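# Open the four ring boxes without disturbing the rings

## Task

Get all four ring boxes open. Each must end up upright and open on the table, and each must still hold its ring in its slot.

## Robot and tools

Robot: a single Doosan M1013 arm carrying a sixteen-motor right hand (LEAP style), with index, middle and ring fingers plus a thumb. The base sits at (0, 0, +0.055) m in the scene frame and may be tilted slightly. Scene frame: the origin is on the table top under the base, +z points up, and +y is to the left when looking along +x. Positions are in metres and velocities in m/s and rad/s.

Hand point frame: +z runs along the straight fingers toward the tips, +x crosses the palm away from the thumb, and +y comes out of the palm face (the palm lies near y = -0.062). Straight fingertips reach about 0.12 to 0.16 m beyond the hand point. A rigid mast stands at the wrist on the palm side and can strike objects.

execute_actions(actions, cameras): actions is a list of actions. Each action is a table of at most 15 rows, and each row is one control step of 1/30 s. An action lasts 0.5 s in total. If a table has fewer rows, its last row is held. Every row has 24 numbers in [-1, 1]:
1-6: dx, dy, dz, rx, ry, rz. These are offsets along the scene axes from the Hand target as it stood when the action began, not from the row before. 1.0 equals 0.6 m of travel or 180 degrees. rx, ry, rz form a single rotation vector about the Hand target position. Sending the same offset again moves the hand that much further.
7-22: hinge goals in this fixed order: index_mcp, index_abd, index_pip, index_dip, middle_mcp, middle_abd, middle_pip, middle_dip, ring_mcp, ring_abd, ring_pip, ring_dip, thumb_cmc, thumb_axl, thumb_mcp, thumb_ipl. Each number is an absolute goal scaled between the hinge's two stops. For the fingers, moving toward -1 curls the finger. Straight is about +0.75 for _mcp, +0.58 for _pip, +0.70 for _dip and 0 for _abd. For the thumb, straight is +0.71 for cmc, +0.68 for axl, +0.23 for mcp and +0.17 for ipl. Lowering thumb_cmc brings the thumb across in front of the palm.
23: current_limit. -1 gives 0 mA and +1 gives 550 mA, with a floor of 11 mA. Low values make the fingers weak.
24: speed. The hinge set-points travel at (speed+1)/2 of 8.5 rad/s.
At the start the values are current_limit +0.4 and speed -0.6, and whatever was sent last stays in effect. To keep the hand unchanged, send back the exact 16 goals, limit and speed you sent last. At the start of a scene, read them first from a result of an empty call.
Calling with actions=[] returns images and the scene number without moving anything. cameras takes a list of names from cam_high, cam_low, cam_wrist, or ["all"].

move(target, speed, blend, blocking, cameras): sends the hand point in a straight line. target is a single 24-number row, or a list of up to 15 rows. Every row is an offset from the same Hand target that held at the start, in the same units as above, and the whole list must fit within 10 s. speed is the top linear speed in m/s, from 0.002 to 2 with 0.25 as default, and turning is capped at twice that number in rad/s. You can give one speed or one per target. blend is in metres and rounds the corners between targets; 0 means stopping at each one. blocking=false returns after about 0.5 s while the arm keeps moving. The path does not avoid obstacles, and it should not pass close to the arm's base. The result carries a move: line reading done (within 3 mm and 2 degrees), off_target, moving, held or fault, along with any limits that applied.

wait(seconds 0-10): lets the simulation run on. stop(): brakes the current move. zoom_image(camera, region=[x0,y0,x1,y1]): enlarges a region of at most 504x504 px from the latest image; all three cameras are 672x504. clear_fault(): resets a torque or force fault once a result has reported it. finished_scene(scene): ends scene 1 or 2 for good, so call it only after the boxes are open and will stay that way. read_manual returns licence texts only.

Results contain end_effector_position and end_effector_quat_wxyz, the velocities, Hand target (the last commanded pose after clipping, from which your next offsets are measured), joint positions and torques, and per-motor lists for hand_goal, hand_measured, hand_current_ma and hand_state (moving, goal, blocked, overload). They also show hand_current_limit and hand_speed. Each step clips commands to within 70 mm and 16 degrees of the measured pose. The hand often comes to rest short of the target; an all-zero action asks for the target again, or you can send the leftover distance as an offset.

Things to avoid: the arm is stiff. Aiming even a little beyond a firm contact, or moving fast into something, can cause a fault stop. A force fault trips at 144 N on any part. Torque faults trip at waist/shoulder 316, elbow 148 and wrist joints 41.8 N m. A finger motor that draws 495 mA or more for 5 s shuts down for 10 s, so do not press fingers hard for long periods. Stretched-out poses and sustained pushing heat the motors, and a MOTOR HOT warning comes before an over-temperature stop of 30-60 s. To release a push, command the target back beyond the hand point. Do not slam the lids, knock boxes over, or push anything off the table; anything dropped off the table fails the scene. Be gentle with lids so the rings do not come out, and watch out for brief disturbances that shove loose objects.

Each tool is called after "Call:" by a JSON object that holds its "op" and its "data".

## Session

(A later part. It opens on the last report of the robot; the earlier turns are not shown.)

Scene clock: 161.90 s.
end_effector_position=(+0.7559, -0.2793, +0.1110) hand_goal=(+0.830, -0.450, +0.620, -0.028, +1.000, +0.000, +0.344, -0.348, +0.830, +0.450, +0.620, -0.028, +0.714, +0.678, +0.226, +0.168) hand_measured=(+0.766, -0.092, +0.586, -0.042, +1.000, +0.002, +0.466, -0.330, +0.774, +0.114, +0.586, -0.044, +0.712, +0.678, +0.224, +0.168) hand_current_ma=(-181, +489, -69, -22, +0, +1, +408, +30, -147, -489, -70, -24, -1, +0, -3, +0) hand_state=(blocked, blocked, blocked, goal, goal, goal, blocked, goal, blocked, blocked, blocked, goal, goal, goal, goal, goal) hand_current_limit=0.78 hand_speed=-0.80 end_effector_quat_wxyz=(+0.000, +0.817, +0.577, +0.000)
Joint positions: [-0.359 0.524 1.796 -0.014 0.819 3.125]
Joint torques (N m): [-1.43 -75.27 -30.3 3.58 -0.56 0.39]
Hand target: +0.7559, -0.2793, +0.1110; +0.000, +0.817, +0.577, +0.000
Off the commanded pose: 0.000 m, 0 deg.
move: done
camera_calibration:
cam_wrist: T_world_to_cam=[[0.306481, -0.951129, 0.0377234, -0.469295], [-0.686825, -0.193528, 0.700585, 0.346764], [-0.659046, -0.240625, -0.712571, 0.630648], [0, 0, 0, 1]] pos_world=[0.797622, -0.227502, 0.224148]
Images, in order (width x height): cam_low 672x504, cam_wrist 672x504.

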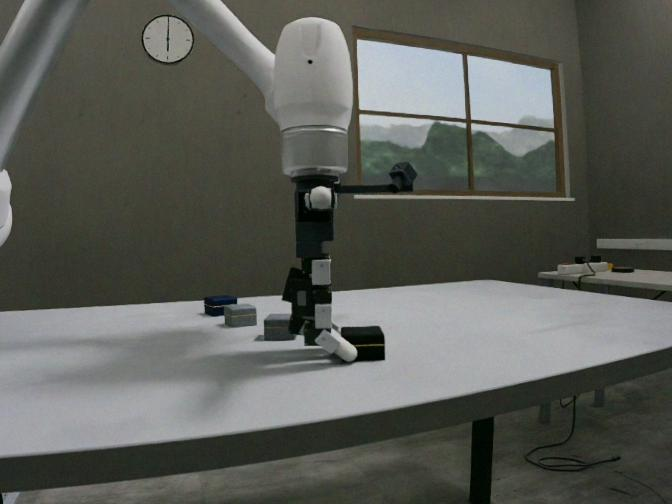

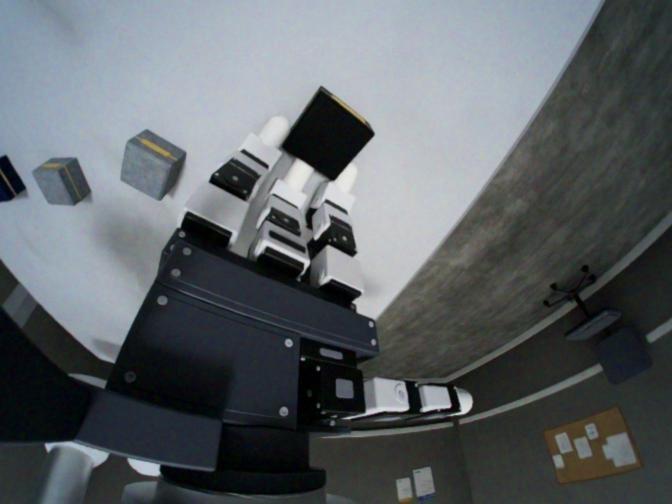

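Call:
{"op": "move", "data": {"target": [0, 0, 0, 0, 0, 0, 0.829, -0.45, 0.62, -0.029, 1.0, 0.0, 0.42, -0.72, 0.829, 0.45, 0.62, -0.029, 0.714, 0.678, 0.226, 0.168, 0.78, -0.92], "speed": 0.1, "cameras": ["cam_wrist", "cam_low"]}}

Call:
{"op": "zoom_image", "data": {"camera": "cam_wrist", "region": [200, 80, 380, 260]}}

Call:
{"op": "zoom_image", "data": {"camera": "cam_low", "region": [300, 280, 400, 370]}}

Scene clock: 164.63 s.
end_effector_position=(+0.7559, -0.2793, +0.1110) hand_goal=(+0.830, -0.450, +0.620, -0.028, +1.000, +0.000, +0.420, -0.720, +0.830, +0.450, +0.620, -0.028, +0.714, +0.678, +0.226, +0.168) hand_measured=(+0.764, -0.092, +0.582, -0.046, +1.000, +0.002, +0.440, -0.722, +0.774, +0.114, +0.582, -0.046, +0.712, +0.678, +0.224, +0.168) hand_current_ma=(-191, +489, -78, -27, +0, +1, +34, -1, -154, -489, -82, -29, -1, +0, -3, +0) hand_state=(moving, blocked, blocked, goal, goal, goal, blocked, goal, moving, blocked, blocked, goal, goal, goal, goal, goal) hand_current_limit=0.78 hand_speed=-0.92 end_effector_quat_wxyz=(+0.000, +0.817, +0.577, +0.000)
Joint positions: [-0.359 0.524 1.796 -0.014 0.819 3.125]
Joint torques (N m): [-1.46 -75.36 -29.65 3.44 -0.23 0.39]
Hand target: +0.7559, -0.2793, +0.1110; +0.000, +0.817, +0.577, +0.000
Off the commanded pose: 0.000 m, 0 deg.
move: done
camera_calibration:
cam_wrist: T_world_to_cam=[[0.306502, -0.951123, 0.0377015, -0.469306], [-0.686815, -0.193558, 0.700586, 0.346749], [-0.659046, -0.240625, -0.712571, 0.630648], [0, 0, 0, 1]] pos_world=[0.797622, -0.227502, 0.224148]
Images, in order (width x height): cam_low 672x504, cam_wrist 672x504.

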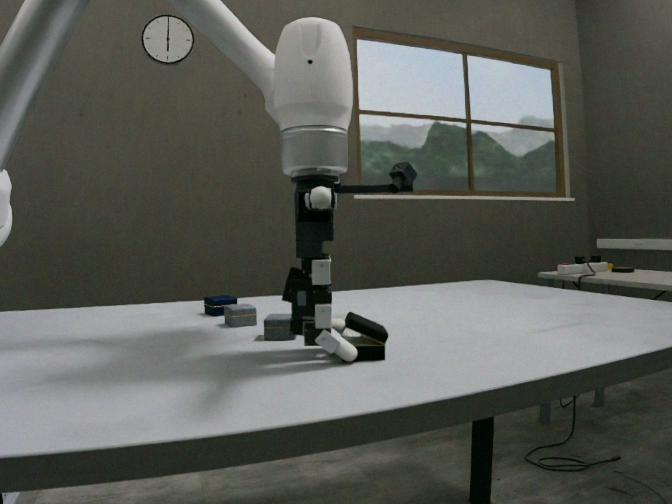

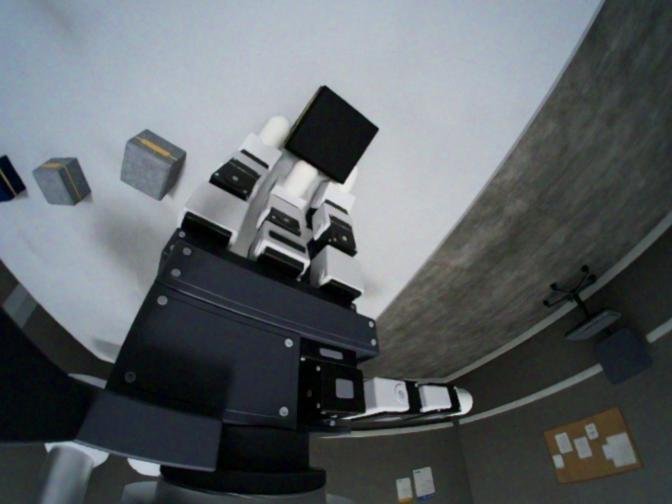

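Scaled by 2.800 from the camera's 672x504 image, which has a finer 960x720 frame.

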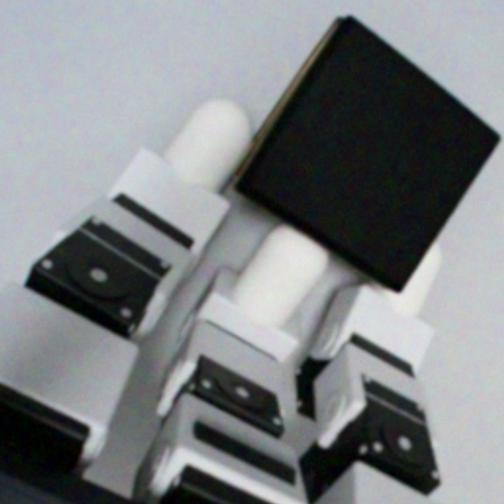

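Scaled by 5.040.

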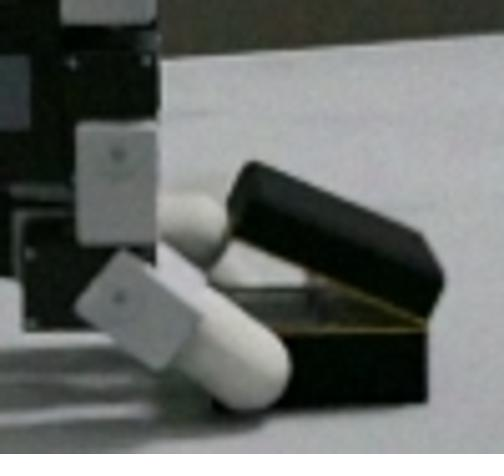

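Call:
{"op": "move", "data": {"target": [0, 0, 0, 0, 0, 0, 0.8, -0.45, 0.6, -0.029, 0.452, 0.0, 0.44, -0.72, 0.8, 0.45, 0.6, -0.029, 0.714, 0.678, 0.226, 0.168, 0.6, -0.88], "speed": 0.1, "cameras": ["cam_wrist", "cam_low"]}}

Call:
{"op": "zoom_image", "data": {"camera": "cam_wrist", "region": [200, 80, 380, 260]}}

Call:
{"op": "zoom_image", "data": {"camera": "cam_low", "region": [300, 260, 420, 370]}}

Scene clock: 168.53 s.
end_effector_position=(+0.7559, -0.2793, +0.1110) hand_goal=(+0.800, -0.450, +0.600, -0.028, +0.452, +0.000, +0.440, -0.720, +0.800, +0.450, +0.600, -0.028, +0.714, +0.678, +0.226, +0.168) hand_measured=(+0.778, -0.092, +0.582, -0.048, +0.480, +0.002, +0.452, -0.710, +0.788, +0.114, +0.582, -0.046, +0.712, +0.678, +0.224, +0.168) hand_current_ma=(-38, +440, -27, -31, +57, +1, +17, +14, -18, -440, -30, -30, -1, +0, -3, +0) hand_state=(blocked, blocked, goal, goal, blocked, goal, goal, goal, goal, blocked, goal, goal, goal, goal, goal, goal) hand_current_limit=0.60 hand_speed=-0.88 end_effector_quat_wxyz=(+0.000, +0.817, +0.577, +0.000)
Joint positions: [-0.359 0.524 1.796 -0.014 0.819 3.125]
Joint torques (N m): [-1.64 -71.5 -28.3 3.48 -0.73 0.37]
Hand target: +0.7559, -0.2793, +0.1110; +0.000, +0.817, +0.577, +0.000
Off the commanded pose: 0.000 m, 0 deg.
move: done
camera_calibration:
cam_wrist: T_world_to_cam=[[0.306502, -0.951123, 0.0377015, -0.469306], [-0.686815, -0.193558, 0.700586, 0.346749], [-0.659046, -0.240625, -0.712571, 0.630648], [0, 0, 0, 1]] pos_world=[0.797622, -0.227502, 0.224148]
Images, in order (width x height): cam_low 672x504, cam_wrist 672x504.

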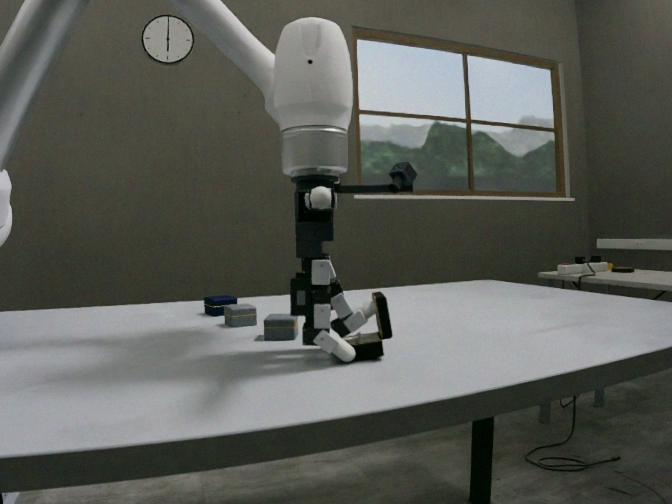

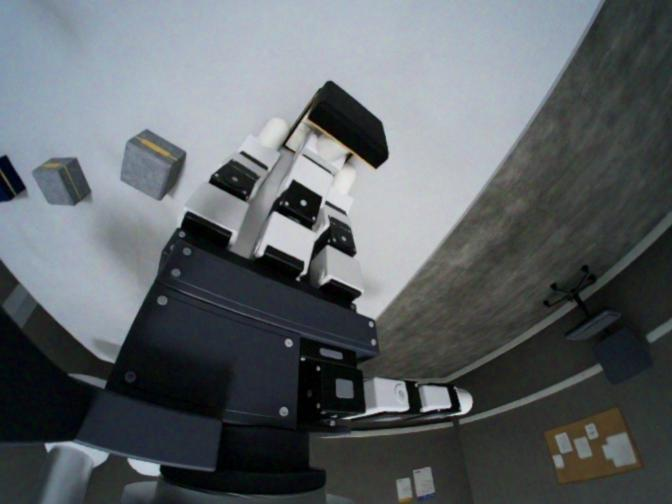

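Scaled by 2.800 from the camera's 672x504 image, which has a finer 960x720 frame.

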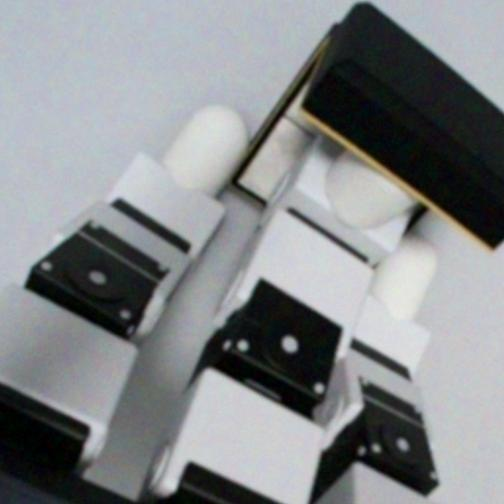

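Scaled by 4.200.

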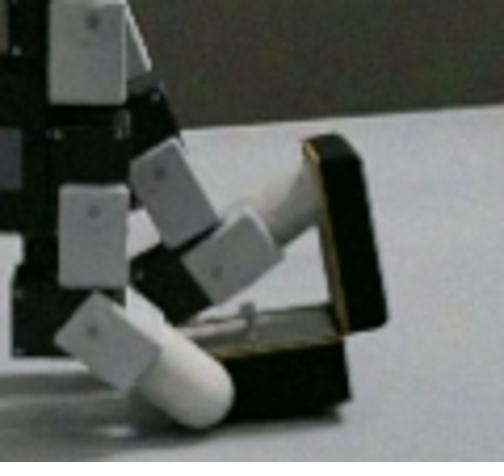

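Call:
{"op": "move", "data": {"target": [0, 0, 0, 0, 0, 0, 0.8, -0.45, 0.6, -0.029, 0.397, 0.0, 0.44, -0.45, 0.8, 0.45, 0.6, -0.029, 0.714, 0.678, 0.226, 0.168, 0.6, -0.92], "speed": 0.1, "cameras": ["cam_wrist", "cam_low"]}}

Call:
{"op": "zoom_image", "data": {"camera": "cam_low", "region": [300, 260, 420, 370]}}

Scene clock: 171.90 s.
end_effector_position=(+0.7559, -0.2793, +0.1110) hand_goal=(+0.800, -0.450, +0.600, -0.028, +0.398, +0.000, +0.440, -0.450, +0.800, +0.450, +0.600, -0.028, +0.714, +0.678, +0.226, +0.168) hand_measured=(+0.784, -0.092, +0.588, -0.036, +0.416, +0.002, +0.452, -0.452, +0.792, +0.114, +0.588, -0.040, +0.712, +0.678, +0.224, +0.168) hand_current_ma=(-26, +440, -16, -9, +32, +1, +14, -1, -9, -440, -16, -14, -1, +0, -3, +0) hand_state=(goal, blocked, goal, goal, goal, goal, goal, goal, goal, blocked, goal, goal, goal, goal, goal, goal) hand_current_limit=0.60 hand_speed=-0.92 end_effector_quat_wxyz=(+0.000, +0.817, +0.577, +0.000)
Joint positions: [-0.359 0.524 1.796 -0.014 0.819 3.125]
Joint torques (N m): [-1.38 -75.93 -30.26 3.37 -0.46 0.33]
Hand target: +0.7559, -0.2793, +0.1110; +0.000, +0.817, +0.577, +0.000
Off the commanded pose: 0.000 m, 0 deg.
move: done
camera_calibration:
cam_wrist: T_world_to_cam=[[0.306502, -0.951123, 0.0377015, -0.469306], [-0.686815, -0.193558, 0.700586, 0.346749], [-0.659046, -0.240625, -0.712571, 0.630648], [0, 0, 0, 1]] pos_world=[0.797622, -0.227502, 0.224148]
Images, in order (width x height): cam_low 672x504, cam_wrist 672x504.

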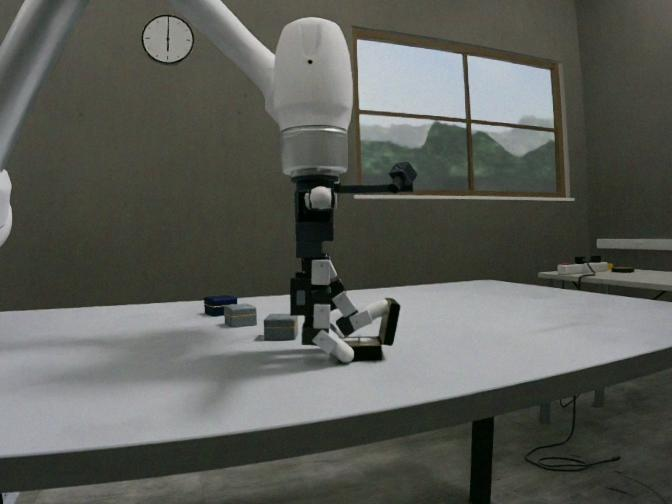

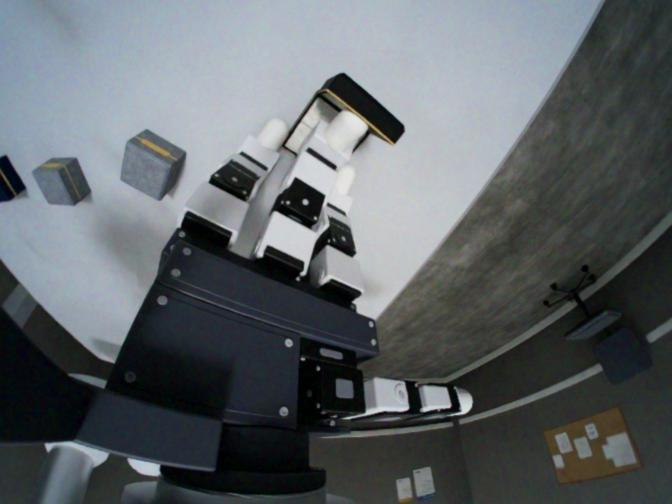

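Scaled by 4.200.

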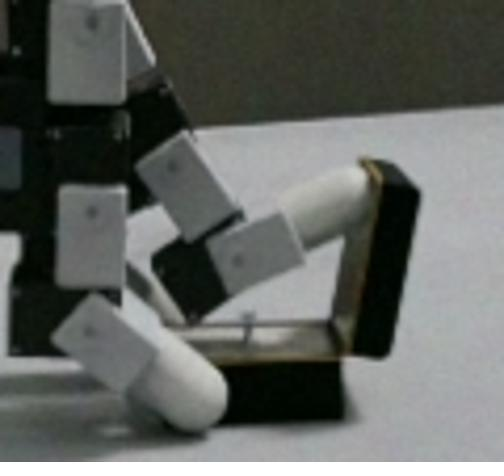

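Call:
{"op": "move", "data": {"target": [[0, 0, 0, 0, 0, 0, 0.8, -0.45, 0.6, -0.029, 0.6, 0.0, 0.44, -0.72, 0.8, 0.45, 0.6, -0.029, 0.714, 0.678, 0.226, 0.168, 0.6, -0.85], [0, 0, 0, 0, 0, 0, 0.754, 0.083, 0.576, -0.029, 1.0, 0.0, 0.44, -0.72, 0.754, -0.083, 0.576, -0.029, 0.714, 0.678, 0.226, 0.168, 0.6, -0.8], [0, 0, 0.1, 0, 0, 0, 0.754, 0.083, 0.576, -0.029, 1.0, 0.0, 0.796, -0.464, 0.754, -0.083, 0.576, -0.029, 0.714, 0.678, 0.226, 0.168, 0.6, -0.8], [-0.0665, 0.2487, 0.1483, 0, 0, -0.0472, 0.754, 0.083, 0.576, -0.029, 1.0, 0.0, 0.796, -0.464, 0.754, -0.083, 0.576, -0.029, 0.714, 0.678, 0.226, 0.168, 0.6, -0.8]], "speed": [0.1, 0.1, 0.2, 0.25], "blend": [0, 0, 0.02, 0.001], "cameras": ["all"]}}

Call:
{"op": "zoom_image", "data": {"camera": "cam_wrist", "region": [200, 60, 400, 220]}}

Call:
{"op": "zoom_image", "data": {"camera": "cam_low", "region": [200, 270, 400, 370]}}

Scene clock: 179.23 s.
end_effector_position=(+0.7160, -0.1301, +0.2000) hand_goal=(+0.754, +0.084, +0.576, -0.028, +1.000, +0.000, +0.796, -0.464, +0.754, -0.082, +0.576, -0.028, +0.714, +0.678, +0.226, +0.168) hand_measured=(+0.754, +0.080, +0.578, -0.030, +0.992, +0.002, +0.792, -0.466, +0.754, -0.080, +0.578, -0.030, +0.714, +0.678, +0.224, +0.168) hand_current_ma=(+0, -2, +1, -2, -11, +1, -4, -2, +0, +2, +1, -2, +0, +0, -3, +0) hand_state=(goal, goal, goal, goal, goal, goal, goal, goal, goal, goal, goal, goal, goal, goal, goal, goal) hand_current_limit=0.60 hand_speed=-0.80 end_effector_quat_wxyz=(+0.000, +0.857, +0.515, +0.000)
Joint positions: [-0.145 0.347 1.877 -0.013 0.917 3.485]
Joint torques (N m): [-1.64 -62.86 -32.95 3.69 -0.48 0.28]
Hand target: +0.7160, -0.1300, +0.2000; +0.000, +0.857, +0.515, +0.000
Off the commanded pose: 0.000 m, 0 deg.
move: done; blend cut to 0 m at target 3
camera_calibration:
cam_wrist: T_world_to_cam=[[0.162555, -0.985978, 0.037719, -0.220001], [-0.707892, -0.0899073, 0.700576, 0.314405], [-0.687361, -0.140583, -0.712581, 0.736918], [0, 0, 0, 1]] pos_world=[0.764856, -0.0850507, 0.313148]

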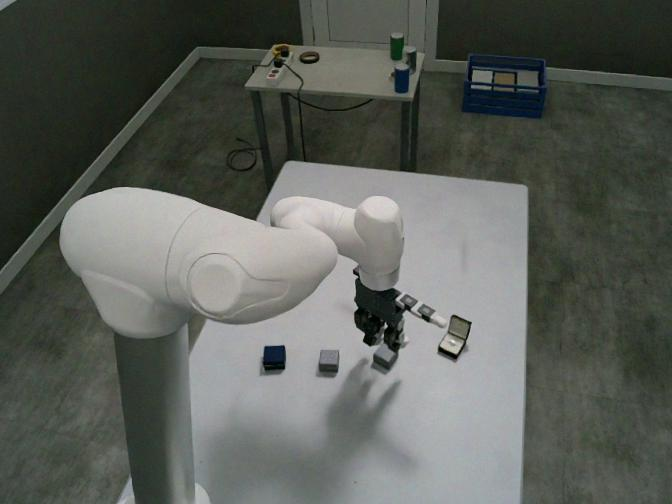

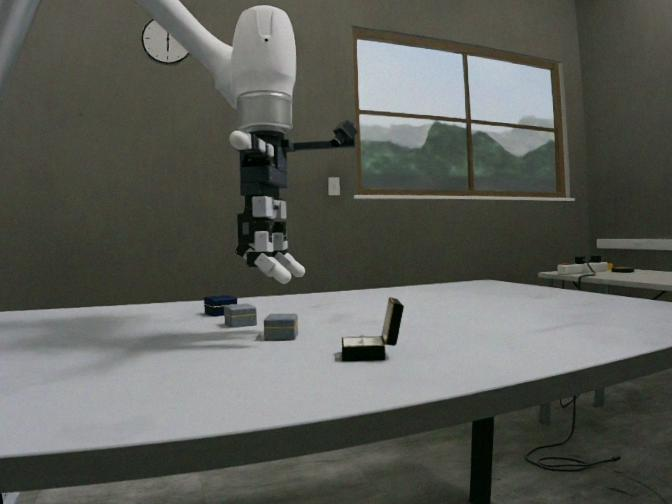

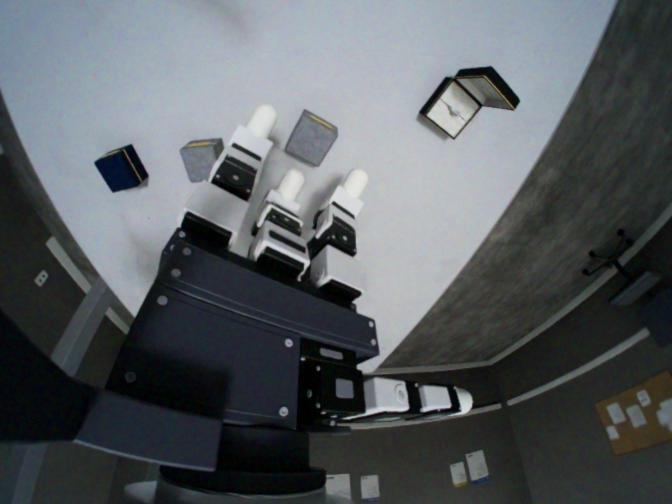

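Scaled by 2.520 from the camera's 672x504 image, which has a finer 960x720 frame.

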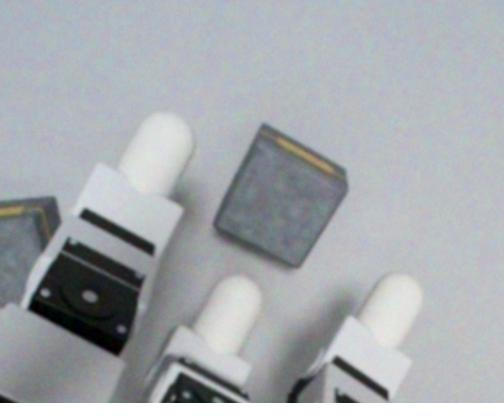

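Scaled by 2.520.

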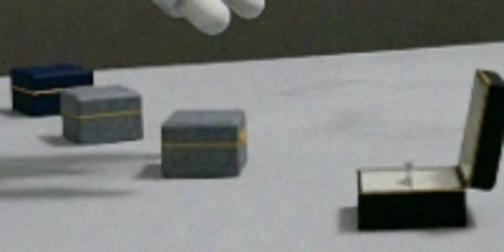

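Call:
{"op": "move", "data": {"target": [[-0.052, 0.0292, -0.0667, 0, 0, 0.0417, 0.754, 0.083, 0.576, -0.029, 1.0, 0.0, 0.796, -0.464, 0.754, -0.083, 0.576, -0.029, 0.714, 0.678, 0.226, 0.168, 0.6, -0.8], [-0.052, 0.0292, -0.1458, 0, 0, 0.0417, 0.754, 0.083, 0.576, -0.029, 1.0, 0.0, 0.796, -0.464, 0.754, -0.083, 0.576, -0.029, 0.714, 0.678, 0.226, 0.168, 0.6, -0.8], [-0.052, 0.0292, -0.1458, 0, 0, 0.0417, 0.754, -0.45, 0.576, -0.029, 1.0, 0.0, 0.796, -0.464, 0.754, 0.45, 0.576, -0.029, 0.714, 0.678, 0.226, 0.168, 0.78, -0.8], [-0.052, 0.0292, -0.1458, 0, 0, 0.0417, 0.829, -0.45, 0.62, -0.029, 1.0, 0.0, 0.343, -0.348, 0.829, 0.45, 0.62, -0.029, 0.714, 0.678, 0.226, 0.168, 0.78, -0.8]], "speed": [0.2, 0.12, 0.1, 0.1], "blend": [0.015, 0, 0, 0.001], "cameras": ["cam_wrist", "cam_low"]}}

Call:
{"op": "zoom_image", "data": {"camera": "cam_wrist", "region": [200, 80, 380, 260]}}

Call:
{"op": "zoom_image", "data": {"camera": "cam_low", "region": [230, 280, 330, 360]}}

Scene clock: 187.63 s.
end_effector_position=(+0.6848, -0.1125, +0.1125) hand_goal=(+0.830, -0.450, +0.620, -0.028, +1.000, +0.000, +0.344, -0.348, +0.830, +0.450, +0.620, -0.028, +0.714, +0.678, +0.226, +0.168) hand_measured=(+0.768, -0.136, +0.584, -0.044, +1.000, +0.002, +0.440, -0.332, +0.780, +0.160, +0.586, -0.046, +0.714, +0.678, +0.224, +0.168) hand_current_ma=(-173, +489, -73, -22, +0, +1, +293, +23, -128, -489, -68, -27, +0, +0, -3, +0) hand_state=(blocked, blocked, blocked, goal, goal, goal, blocked, goal, blocked, blocked, blocked, goal, goal, goal, goal, goal) hand_current_limit=0.78 hand_speed=-0.80 end_effector_quat_wxyz=(+0.000, +0.822, +0.570, +0.000)
Joint positions: [-0.142 0.4 2.009 -0.016 0.733 3.361]
Joint torques (N m): [-1.83 -62.12 -27.43 3.27 -0.5 0.38]
Hand target: +0.6848, -0.1125, +0.1125; +0.000, +0.822, +0.570, +0.000
Off the commanded pose: 0.000 m, 0 deg.
move: done
camera_calibration:
cam_wrist: T_world_to_cam=[[0.290059, -0.956265, 0.0377256, -0.278353], [-0.690063, -0.181675, 0.700577, 0.332648], [-0.663083, -0.229241, -0.712579, 0.628971], [0, 0, 0, 1]] pos_world=[0.727347, -0.0615591, 0.225648]
Images, in order (width x height): cam_low 672x504, cam_wrist 672x504.

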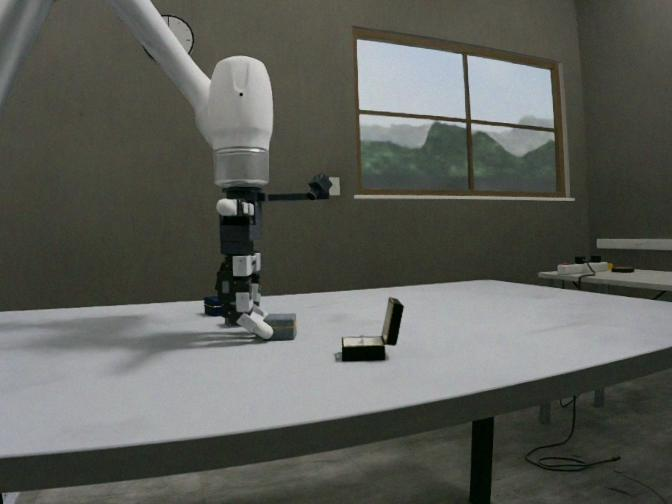

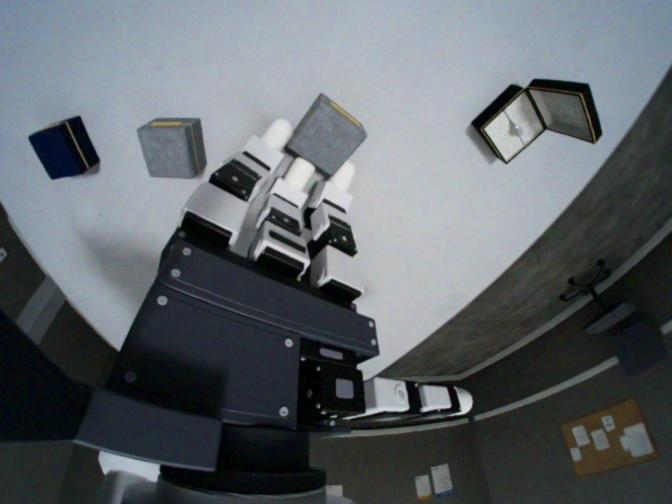

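Scaled by 2.800 from the camera's 672x504 image, which has a finer 960x720 frame.

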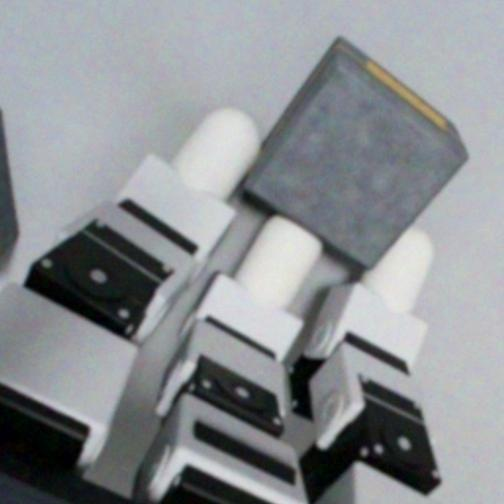

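Scaled by 5.040.

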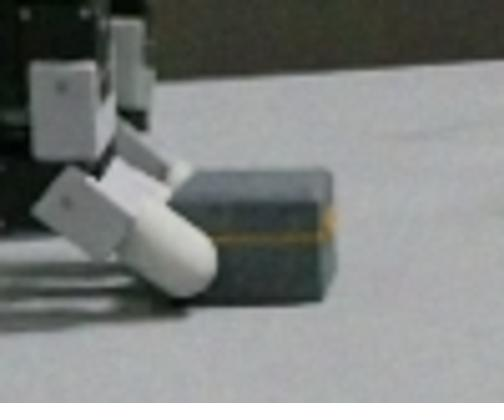

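Call:
{"op": "move", "data": {"target": [0, 0, 0, 0, 0, 0, 0.829, -0.45, 0.62, -0.029, 1.0, 0.0, 0.42, -0.72, 0.829, 0.45, 0.62, -0.029, 0.714, 0.678, 0.226, 0.168, 0.78, -0.9], "speed": 0.1, "cameras": ["cam_wrist", "cam_low"]}}

Call:
{"op": "zoom_image", "data": {"camera": "cam_low", "region": [230, 280, 330, 360]}}

Scene clock: 190.17 s.
end_effector_position=(+0.6848, -0.1125, +0.1125) hand_goal=(+0.830, -0.450, +0.620, -0.028, +1.000, +0.000, +0.420, -0.720, +0.830, +0.450, +0.620, -0.028, +0.714, +0.678, +0.226, +0.168) hand_measured=(+0.770, -0.136, +0.584, -0.046, +1.000, +0.002, +0.444, -0.704, +0.782, +0.160, +0.584, -0.048, +0.714, +0.678, +0.224, +0.168) hand_current_ma=(-167, +490, -73, -29, +0, +1, +43, +23, -120, -489, -72, -32, +0, +0, -3, +0) hand_state=(blocked, blocked, blocked, goal, goal, goal, blocked, goal, blocked, blocked, blocked, goal, goal, goal, goal, goal) hand_current_limit=0.78 hand_speed=-0.90 end_effector_quat_wxyz=(+0.000, +0.822, +0.570, +0.000)
Joint positions: [-0.142 0.4 2.009 -0.016 0.733 3.361]
Joint torques (N m): [-1.91 -61.1 -26.54 3.22 -0.13 0.35]
Hand target: +0.6848, -0.1125, +0.1125; +0.000, +0.822, +0.570, +0.000
Off the commanded pose: 0.000 m, 0 deg.
move: done
camera_calibration:
cam_wrist: T_world_to_cam=[[0.290082, -0.956259, 0.0377022, -0.278364], [-0.690053, -0.181706, 0.700578, 0.332638], [-0.663083, -0.229241, -0.712579, 0.628971], [0, 0, 0, 1]] pos_world=[0.727346, -0.0615591, 0.225648]
Images, in order (width x height): cam_low 672x504, cam_wrist 672x504.

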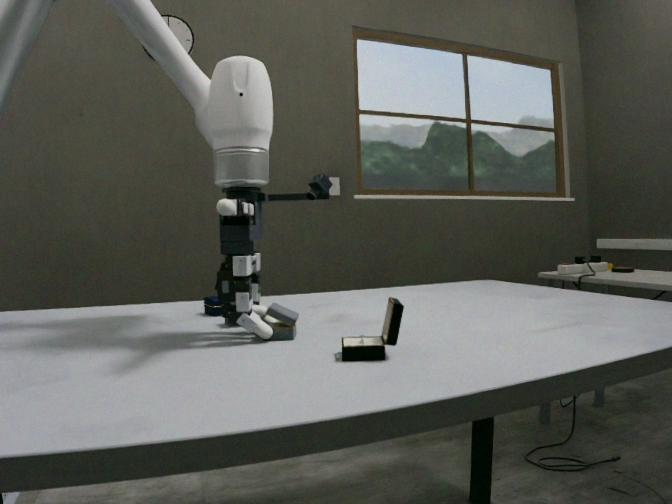

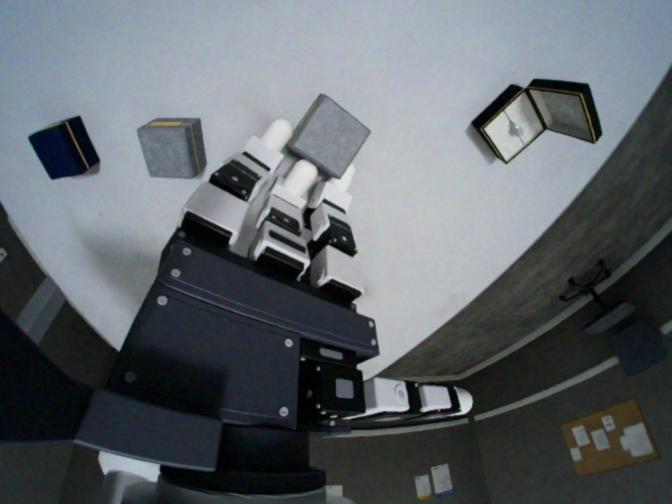

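Scaled by 5.040.

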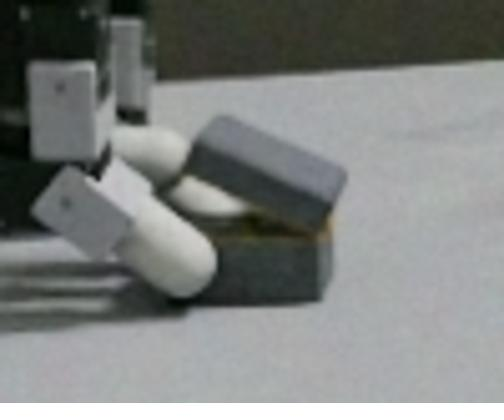

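Call:
{"op": "move", "data": {"target": [[0, 0, 0, 0, 0, 0, 0.8, -0.45, 0.6, -0.029, 0.452, 0.0, 0.44, -0.72, 0.8, 0.45, 0.6, -0.029, 0.714, 0.678, 0.226, 0.168, 0.6, -0.86], [0, 0, 0, 0, 0, 0, 0.8, -0.45, 0.6, -0.029, 0.44, 0.0, 0.44, -0.47, 0.8, 0.45, 0.6, -0.029, 0.714, 0.678, 0.226, 0.168, 0.6, -0.9]], "speed": 0.1, "cameras": ["cam_wrist", "cam_low"]}}

Call:
{"op": "zoom_image", "data": {"camera": "cam_low", "region": [230, 270, 330, 360]}}

Scene clock: 193.40 s.
end_effector_position=(+0.6848, -0.1125, +0.1125) hand_goal=(+0.800, -0.450, +0.600, -0.028, +0.440, +0.000, +0.440, -0.470, +0.800, +0.450, +0.600, -0.028, +0.714, +0.678, +0.226, +0.168) hand_measured=(+0.766, -0.136, +0.570, -0.054, +0.430, +0.002, +0.404, -0.570, +0.776, +0.162, +0.572, -0.054, +0.714, +0.678, +0.224, +0.168) hand_current_ma=(-78, +440, -57, -49, -15, +1, -71, -308, -46, -440, -50, -46, +0, +0, -3, +0) hand_state=(blocked, blocked, blocked, blocked, goal, goal, blocked, blocked, blocked, blocked, blocked, blocked, goal, goal, goal, goal) hand_current_limit=0.60 hand_speed=-0.90 end_effector_quat_wxyz=(+0.000, +0.822, +0.570, +0.000)
Joint positions: [-0.142 0.4 2.009 -0.016 0.733 3.361]
Joint torques (N m): [-2.42 -55.81 -25.02 3.15 -0.77 0.33]
Hand target: +0.6848, -0.1125, +0.1125; +0.000, +0.822, +0.570, +0.000
Off the commanded pose: 0.000 m, 0 deg.
move: done
camera_calibration:
cam_wrist: T_world_to_cam=[[0.290079, -0.95626, 0.0377048, -0.278362], [-0.690054, -0.181703, 0.700578, 0.332639], [-0.663083, -0.229241, -0.712579, 0.628971], [0, 0, 0, 1]] pos_world=[0.727346, -0.0615591, 0.225648]
Images, in order (width x height): cam_low 672x504, cam_wrist 672x504.

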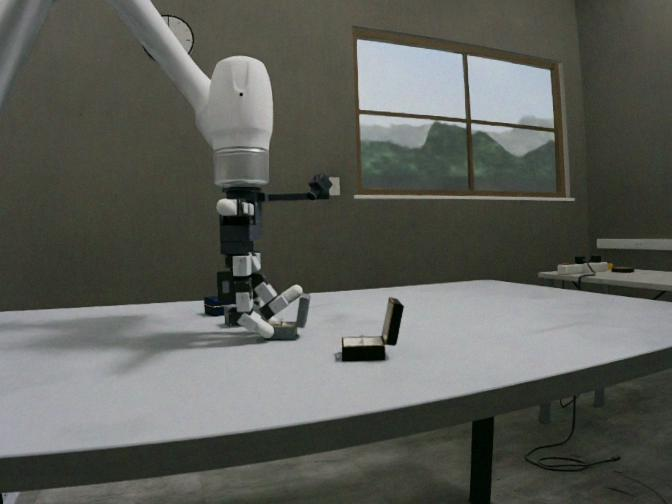

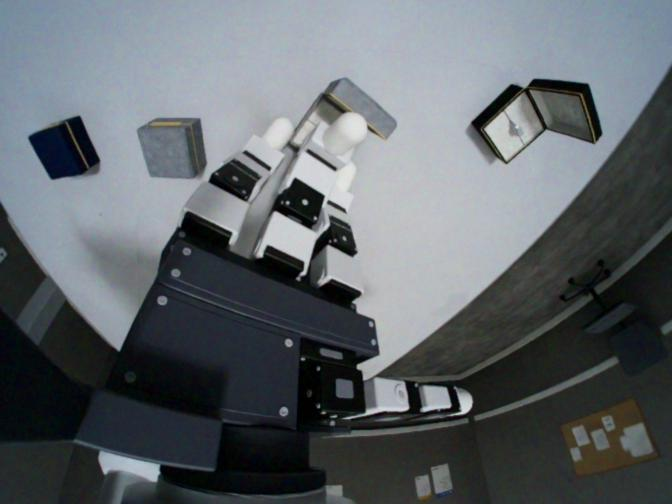

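Scaled by 5.040.

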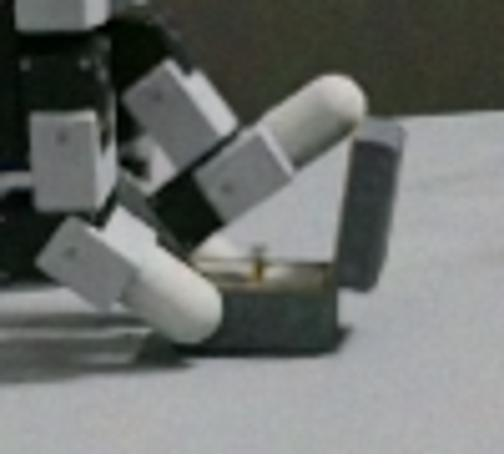

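Call:
{"op": "move", "data": {"target": [[0, 0, 0, 0, 0, 0, 0.8, -0.45, 0.6, -0.029, 0.6, 0.0, 0.44, -0.72, 0.8, 0.45, 0.6, -0.029, 0.714, 0.678, 0.226, 0.168, 0.6, -0.84], [0, 0, 0, 0, 0, 0, 0.754, 0.083, 0.576, -0.029, 1.0, 0.0, 0.44, -0.72, 0.754, -0.083, 0.576, -0.029, 0.714, 0.678, 0.226, 0.168, 0.6, -0.8], [0, 0, 0.1, 0, 0, 0, 0.754, 0.083, 0.576, -0.029, 1.0, 0.0, 0.796, -0.464, 0.754, -0.083, 0.576, -0.029, 0.714, 0.678, 0.226, 0.168, 0.6, -0.8], [0.0087, 0.2435, 0.1458, 0, 0, 0.1139, 0.754, 0.083, 0.576, -0.029, 1.0, 0.0, 0.796, -0.464, 0.754, -0.083, 0.576, -0.029, 0.714, 0.678, 0.226, 0.168, 0.6, -0.8]], "speed": [0.1, 0.1, 0.2, 0.3], "blend": [0, 0, 0.02, 0.001], "cameras": ["all"]}}

Call:
{"op": "zoom_image", "data": {"camera": "cam_wrist", "region": [200, 60, 400, 220]}}

Call:
{"op": "zoom_image", "data": {"camera": "cam_low", "region": [190, 280, 350, 360]}}

Scene clock: 202.97 s.
end_effector_position=(+0.6900, +0.0335, +0.2001) hand_goal=(+0.754, +0.084, +0.576, -0.028, +1.000, +0.000, +0.796, -0.464, +0.754, -0.082, +0.576, -0.028, +0.714, +0.678, +0.226, +0.168) hand_measured=(+0.752, +0.080, +0.574, -0.030, +0.992, +0.002, +0.790, -0.466, +0.754, -0.080, +0.576, -0.030, +0.714, +0.678, +0.224, +0.168) hand_current_ma=(-1, -3, -2, -2, -11, +1, -5, -2, +0, +2, +0, -2, +0, +0, -3, +0) hand_state=(goal, goal, goal, goal, goal, goal, goal, goal, goal, goal, goal, goal, goal, goal, goal, goal) hand_current_limit=0.60 hand_speed=-0.80 end_effector_quat_wxyz=(+0.000, +0.707, +0.707, +0.000)
Joint positions: [0.051 0.285 1.97 -0.014 0.889 3.193]
Joint torques (N m): [-1.65 -55.17 -32.32 3.69 -0.49 0.42]
Hand target: +0.6900, +0.0336, +0.2000; +0.000, +0.707, +0.707, +0.000
Off the commanded pose: 0.000 m, 0 deg.
move: done; blend cut to 0 m at target 3
camera_calibration:
cam_wrist: T_world_to_cam=[[0.606513, -0.794173, 0.037821, -0.367292], [-0.582838, -0.411754, 0.700541, 0.235144], [-0.540778, -0.446931, -0.712609, 0.651246], [0, 0, 0, 1]] pos_world=[0.711998, 0.0961904, 0.313247]

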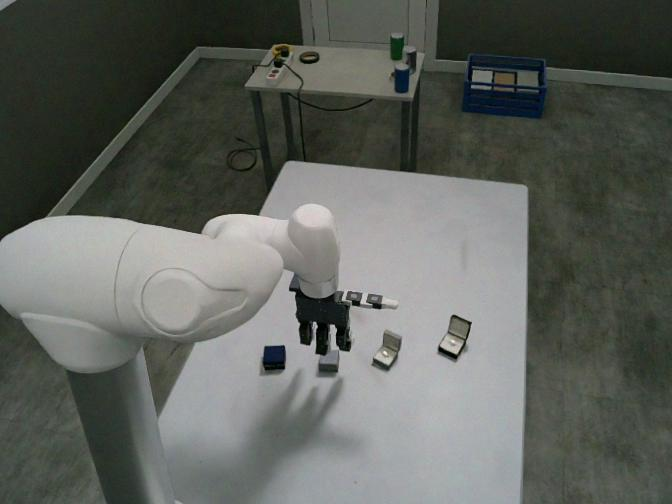

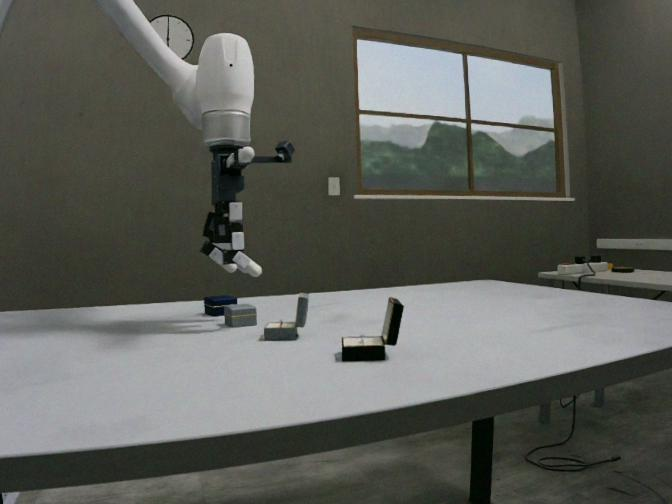

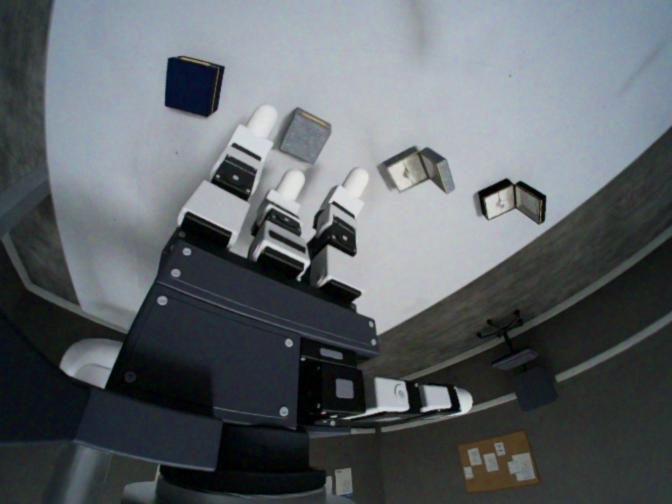

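Scaled by 2.520 from the camera's 672x504 image, which has a finer 960x720 frame.

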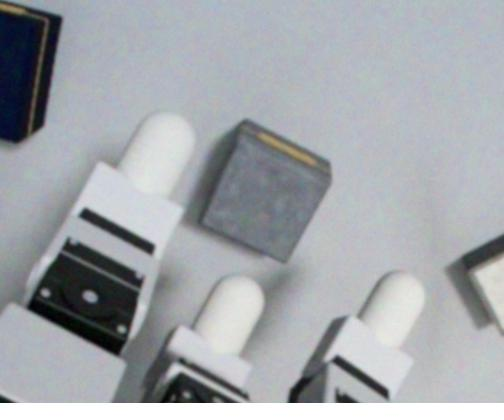

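Scaled by 3.150.

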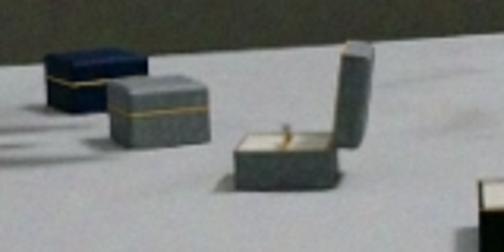

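Call:
{"op": "move", "data": {"target": [[-0.0613, 0.0123, -0.0667, 0, 0, 0.0411, 0.754, 0.083, 0.576, -0.029, 1.0, 0.0, 0.796, -0.464, 0.754, -0.083, 0.576, -0.029, 0.714, 0.678, 0.226, 0.168, 0.6, -0.8], [-0.0613, 0.0123, -0.1467, 0, 0, 0.0411, 0.754, 0.083, 0.576, -0.029, 1.0, 0.0, 0.796, -0.464, 0.754, -0.083, 0.576, -0.029, 0.714, 0.678, 0.226, 0.168, 0.6, -0.8], [-0.0613, 0.0123, -0.1467, 0, 0, 0.0411, 0.754, -0.45, 0.576, -0.029, 1.0, 0.0, 0.796, -0.464, 0.754, 0.45, 0.576, -0.029, 0.714, 0.678, 0.226, 0.168, 0.78, -0.8], [-0.0613, 0.0123, -0.1467, 0, 0, 0.0411, 0.829, -0.45, 0.62, -0.029, 1.0, 0.0, 0.343, -0.348, 0.829, 0.45, 0.62, -0.029, 0.714, 0.678, 0.226, 0.168, 0.78, -0.8], [-0.0613, 0.0123, -0.1467, 0, 0, 0.0411, 0.829, -0.45, 0.62, -0.029, 1.0, 0.0, 0.42, -0.72, 0.829, 0.45, 0.62, -0.029, 0.714, 0.678, 0.226, 0.168, 0.78, -0.9]], "speed": [0.2, 0.14, 0.1, 0.1, 0.1], "blend": [0.015, 0, 0, 0, 0.001], "cameras": ["cam_wrist", "cam_low"]}}

Call:
{"op": "zoom_image", "data": {"camera": "cam_wrist", "region": [200, 80, 380, 260]}}

Call:
{"op": "zoom_image", "data": {"camera": "cam_low", "region": [180, 260, 300, 350]}}

Scene clock: 211.80 s.
end_effector_position=(+0.6532, +0.0410, +0.1120) hand_goal=(+0.830, -0.450, +0.620, -0.028, +1.000, +0.000, +0.420, -0.720, +0.830, +0.450, +0.620, -0.028, +0.714, +0.678, +0.226, +0.168) hand_measured=(+0.768, -0.138, +0.582, -0.048, +1.000, +0.002, +0.440, -0.720, +0.778, +0.158, +0.582, -0.046, +0.714, +0.678, +0.224, +0.168) hand_current_ma=(-175, +489, -82, -33, +0, +0, +31, +0, -136, -489, -81, -30, +0, +0, -3, +0) hand_state=(blocked, blocked, blocked, blocked, goal, goal, goal, goal, blocked, blocked, blocked, goal, goal, goal, goal, goal) hand_current_limit=0.78 hand_speed=-0.90 end_effector_quat_wxyz=(+0.000, +0.660, +0.751, +0.000)
Joint positions: [0.046 0.346 2.101 -0.017 0.697 3.063]
Joint torques (N m): [-1.74 -56.15 -25.87 3.11 -0.23 0.43]
Hand target: +0.6532, +0.0410, +0.1120; +0.000, +0.660, +0.751, +0.000
Off the commanded pose: 0.000 m, 0 deg.
move: done
camera_calibration:
cam_wrist: T_world_to_cam=[[0.703818, -0.709378, 0.0377355, -0.402842], [-0.524819, -0.483436, 0.70061, 0.243551], [-0.478755, -0.512906, -0.712545, 0.534114], [0, 0, 0, 1]] pos_world=[0.667057, 0.105925, 0.225148]
Images, in order (width x height): cam_low 672x504, cam_wrist 672x504.

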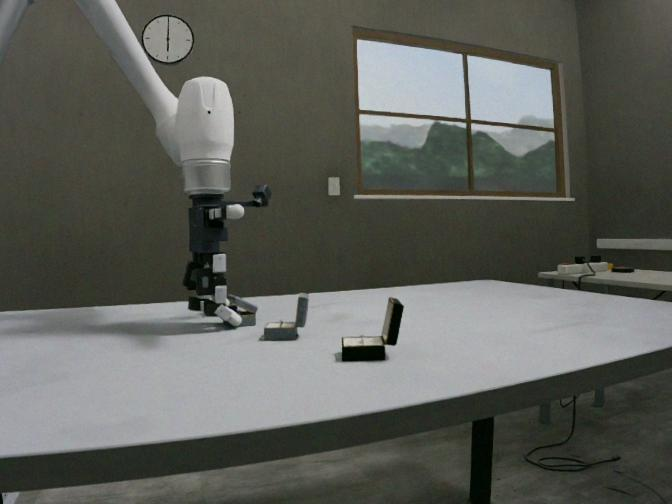

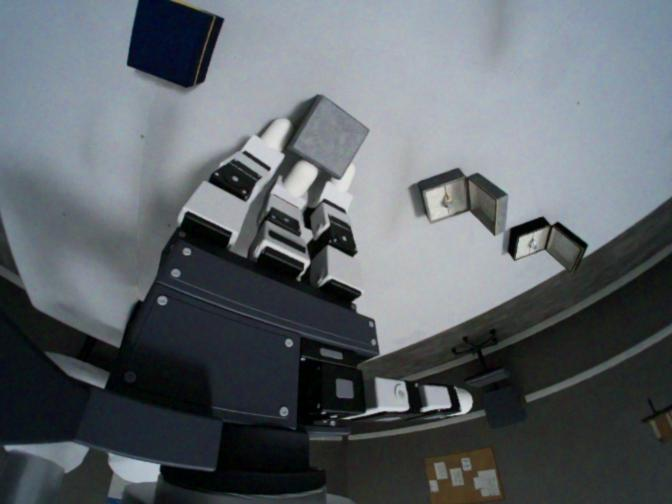

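Scaled by 2.800 from the camera's 672x504 image, which has a finer 960x720 frame.

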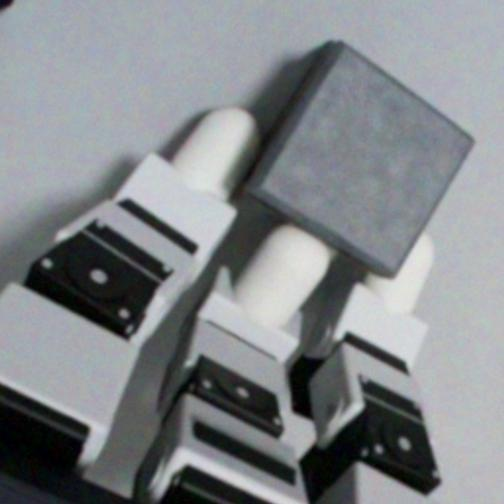

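Scaled by 4.200.

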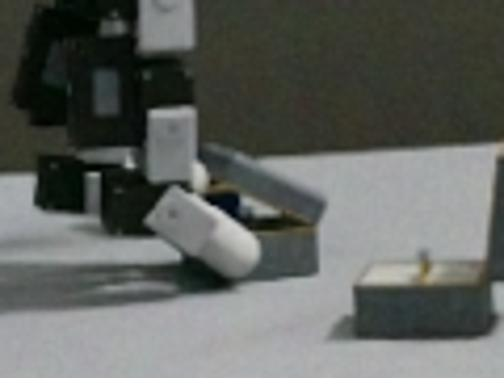

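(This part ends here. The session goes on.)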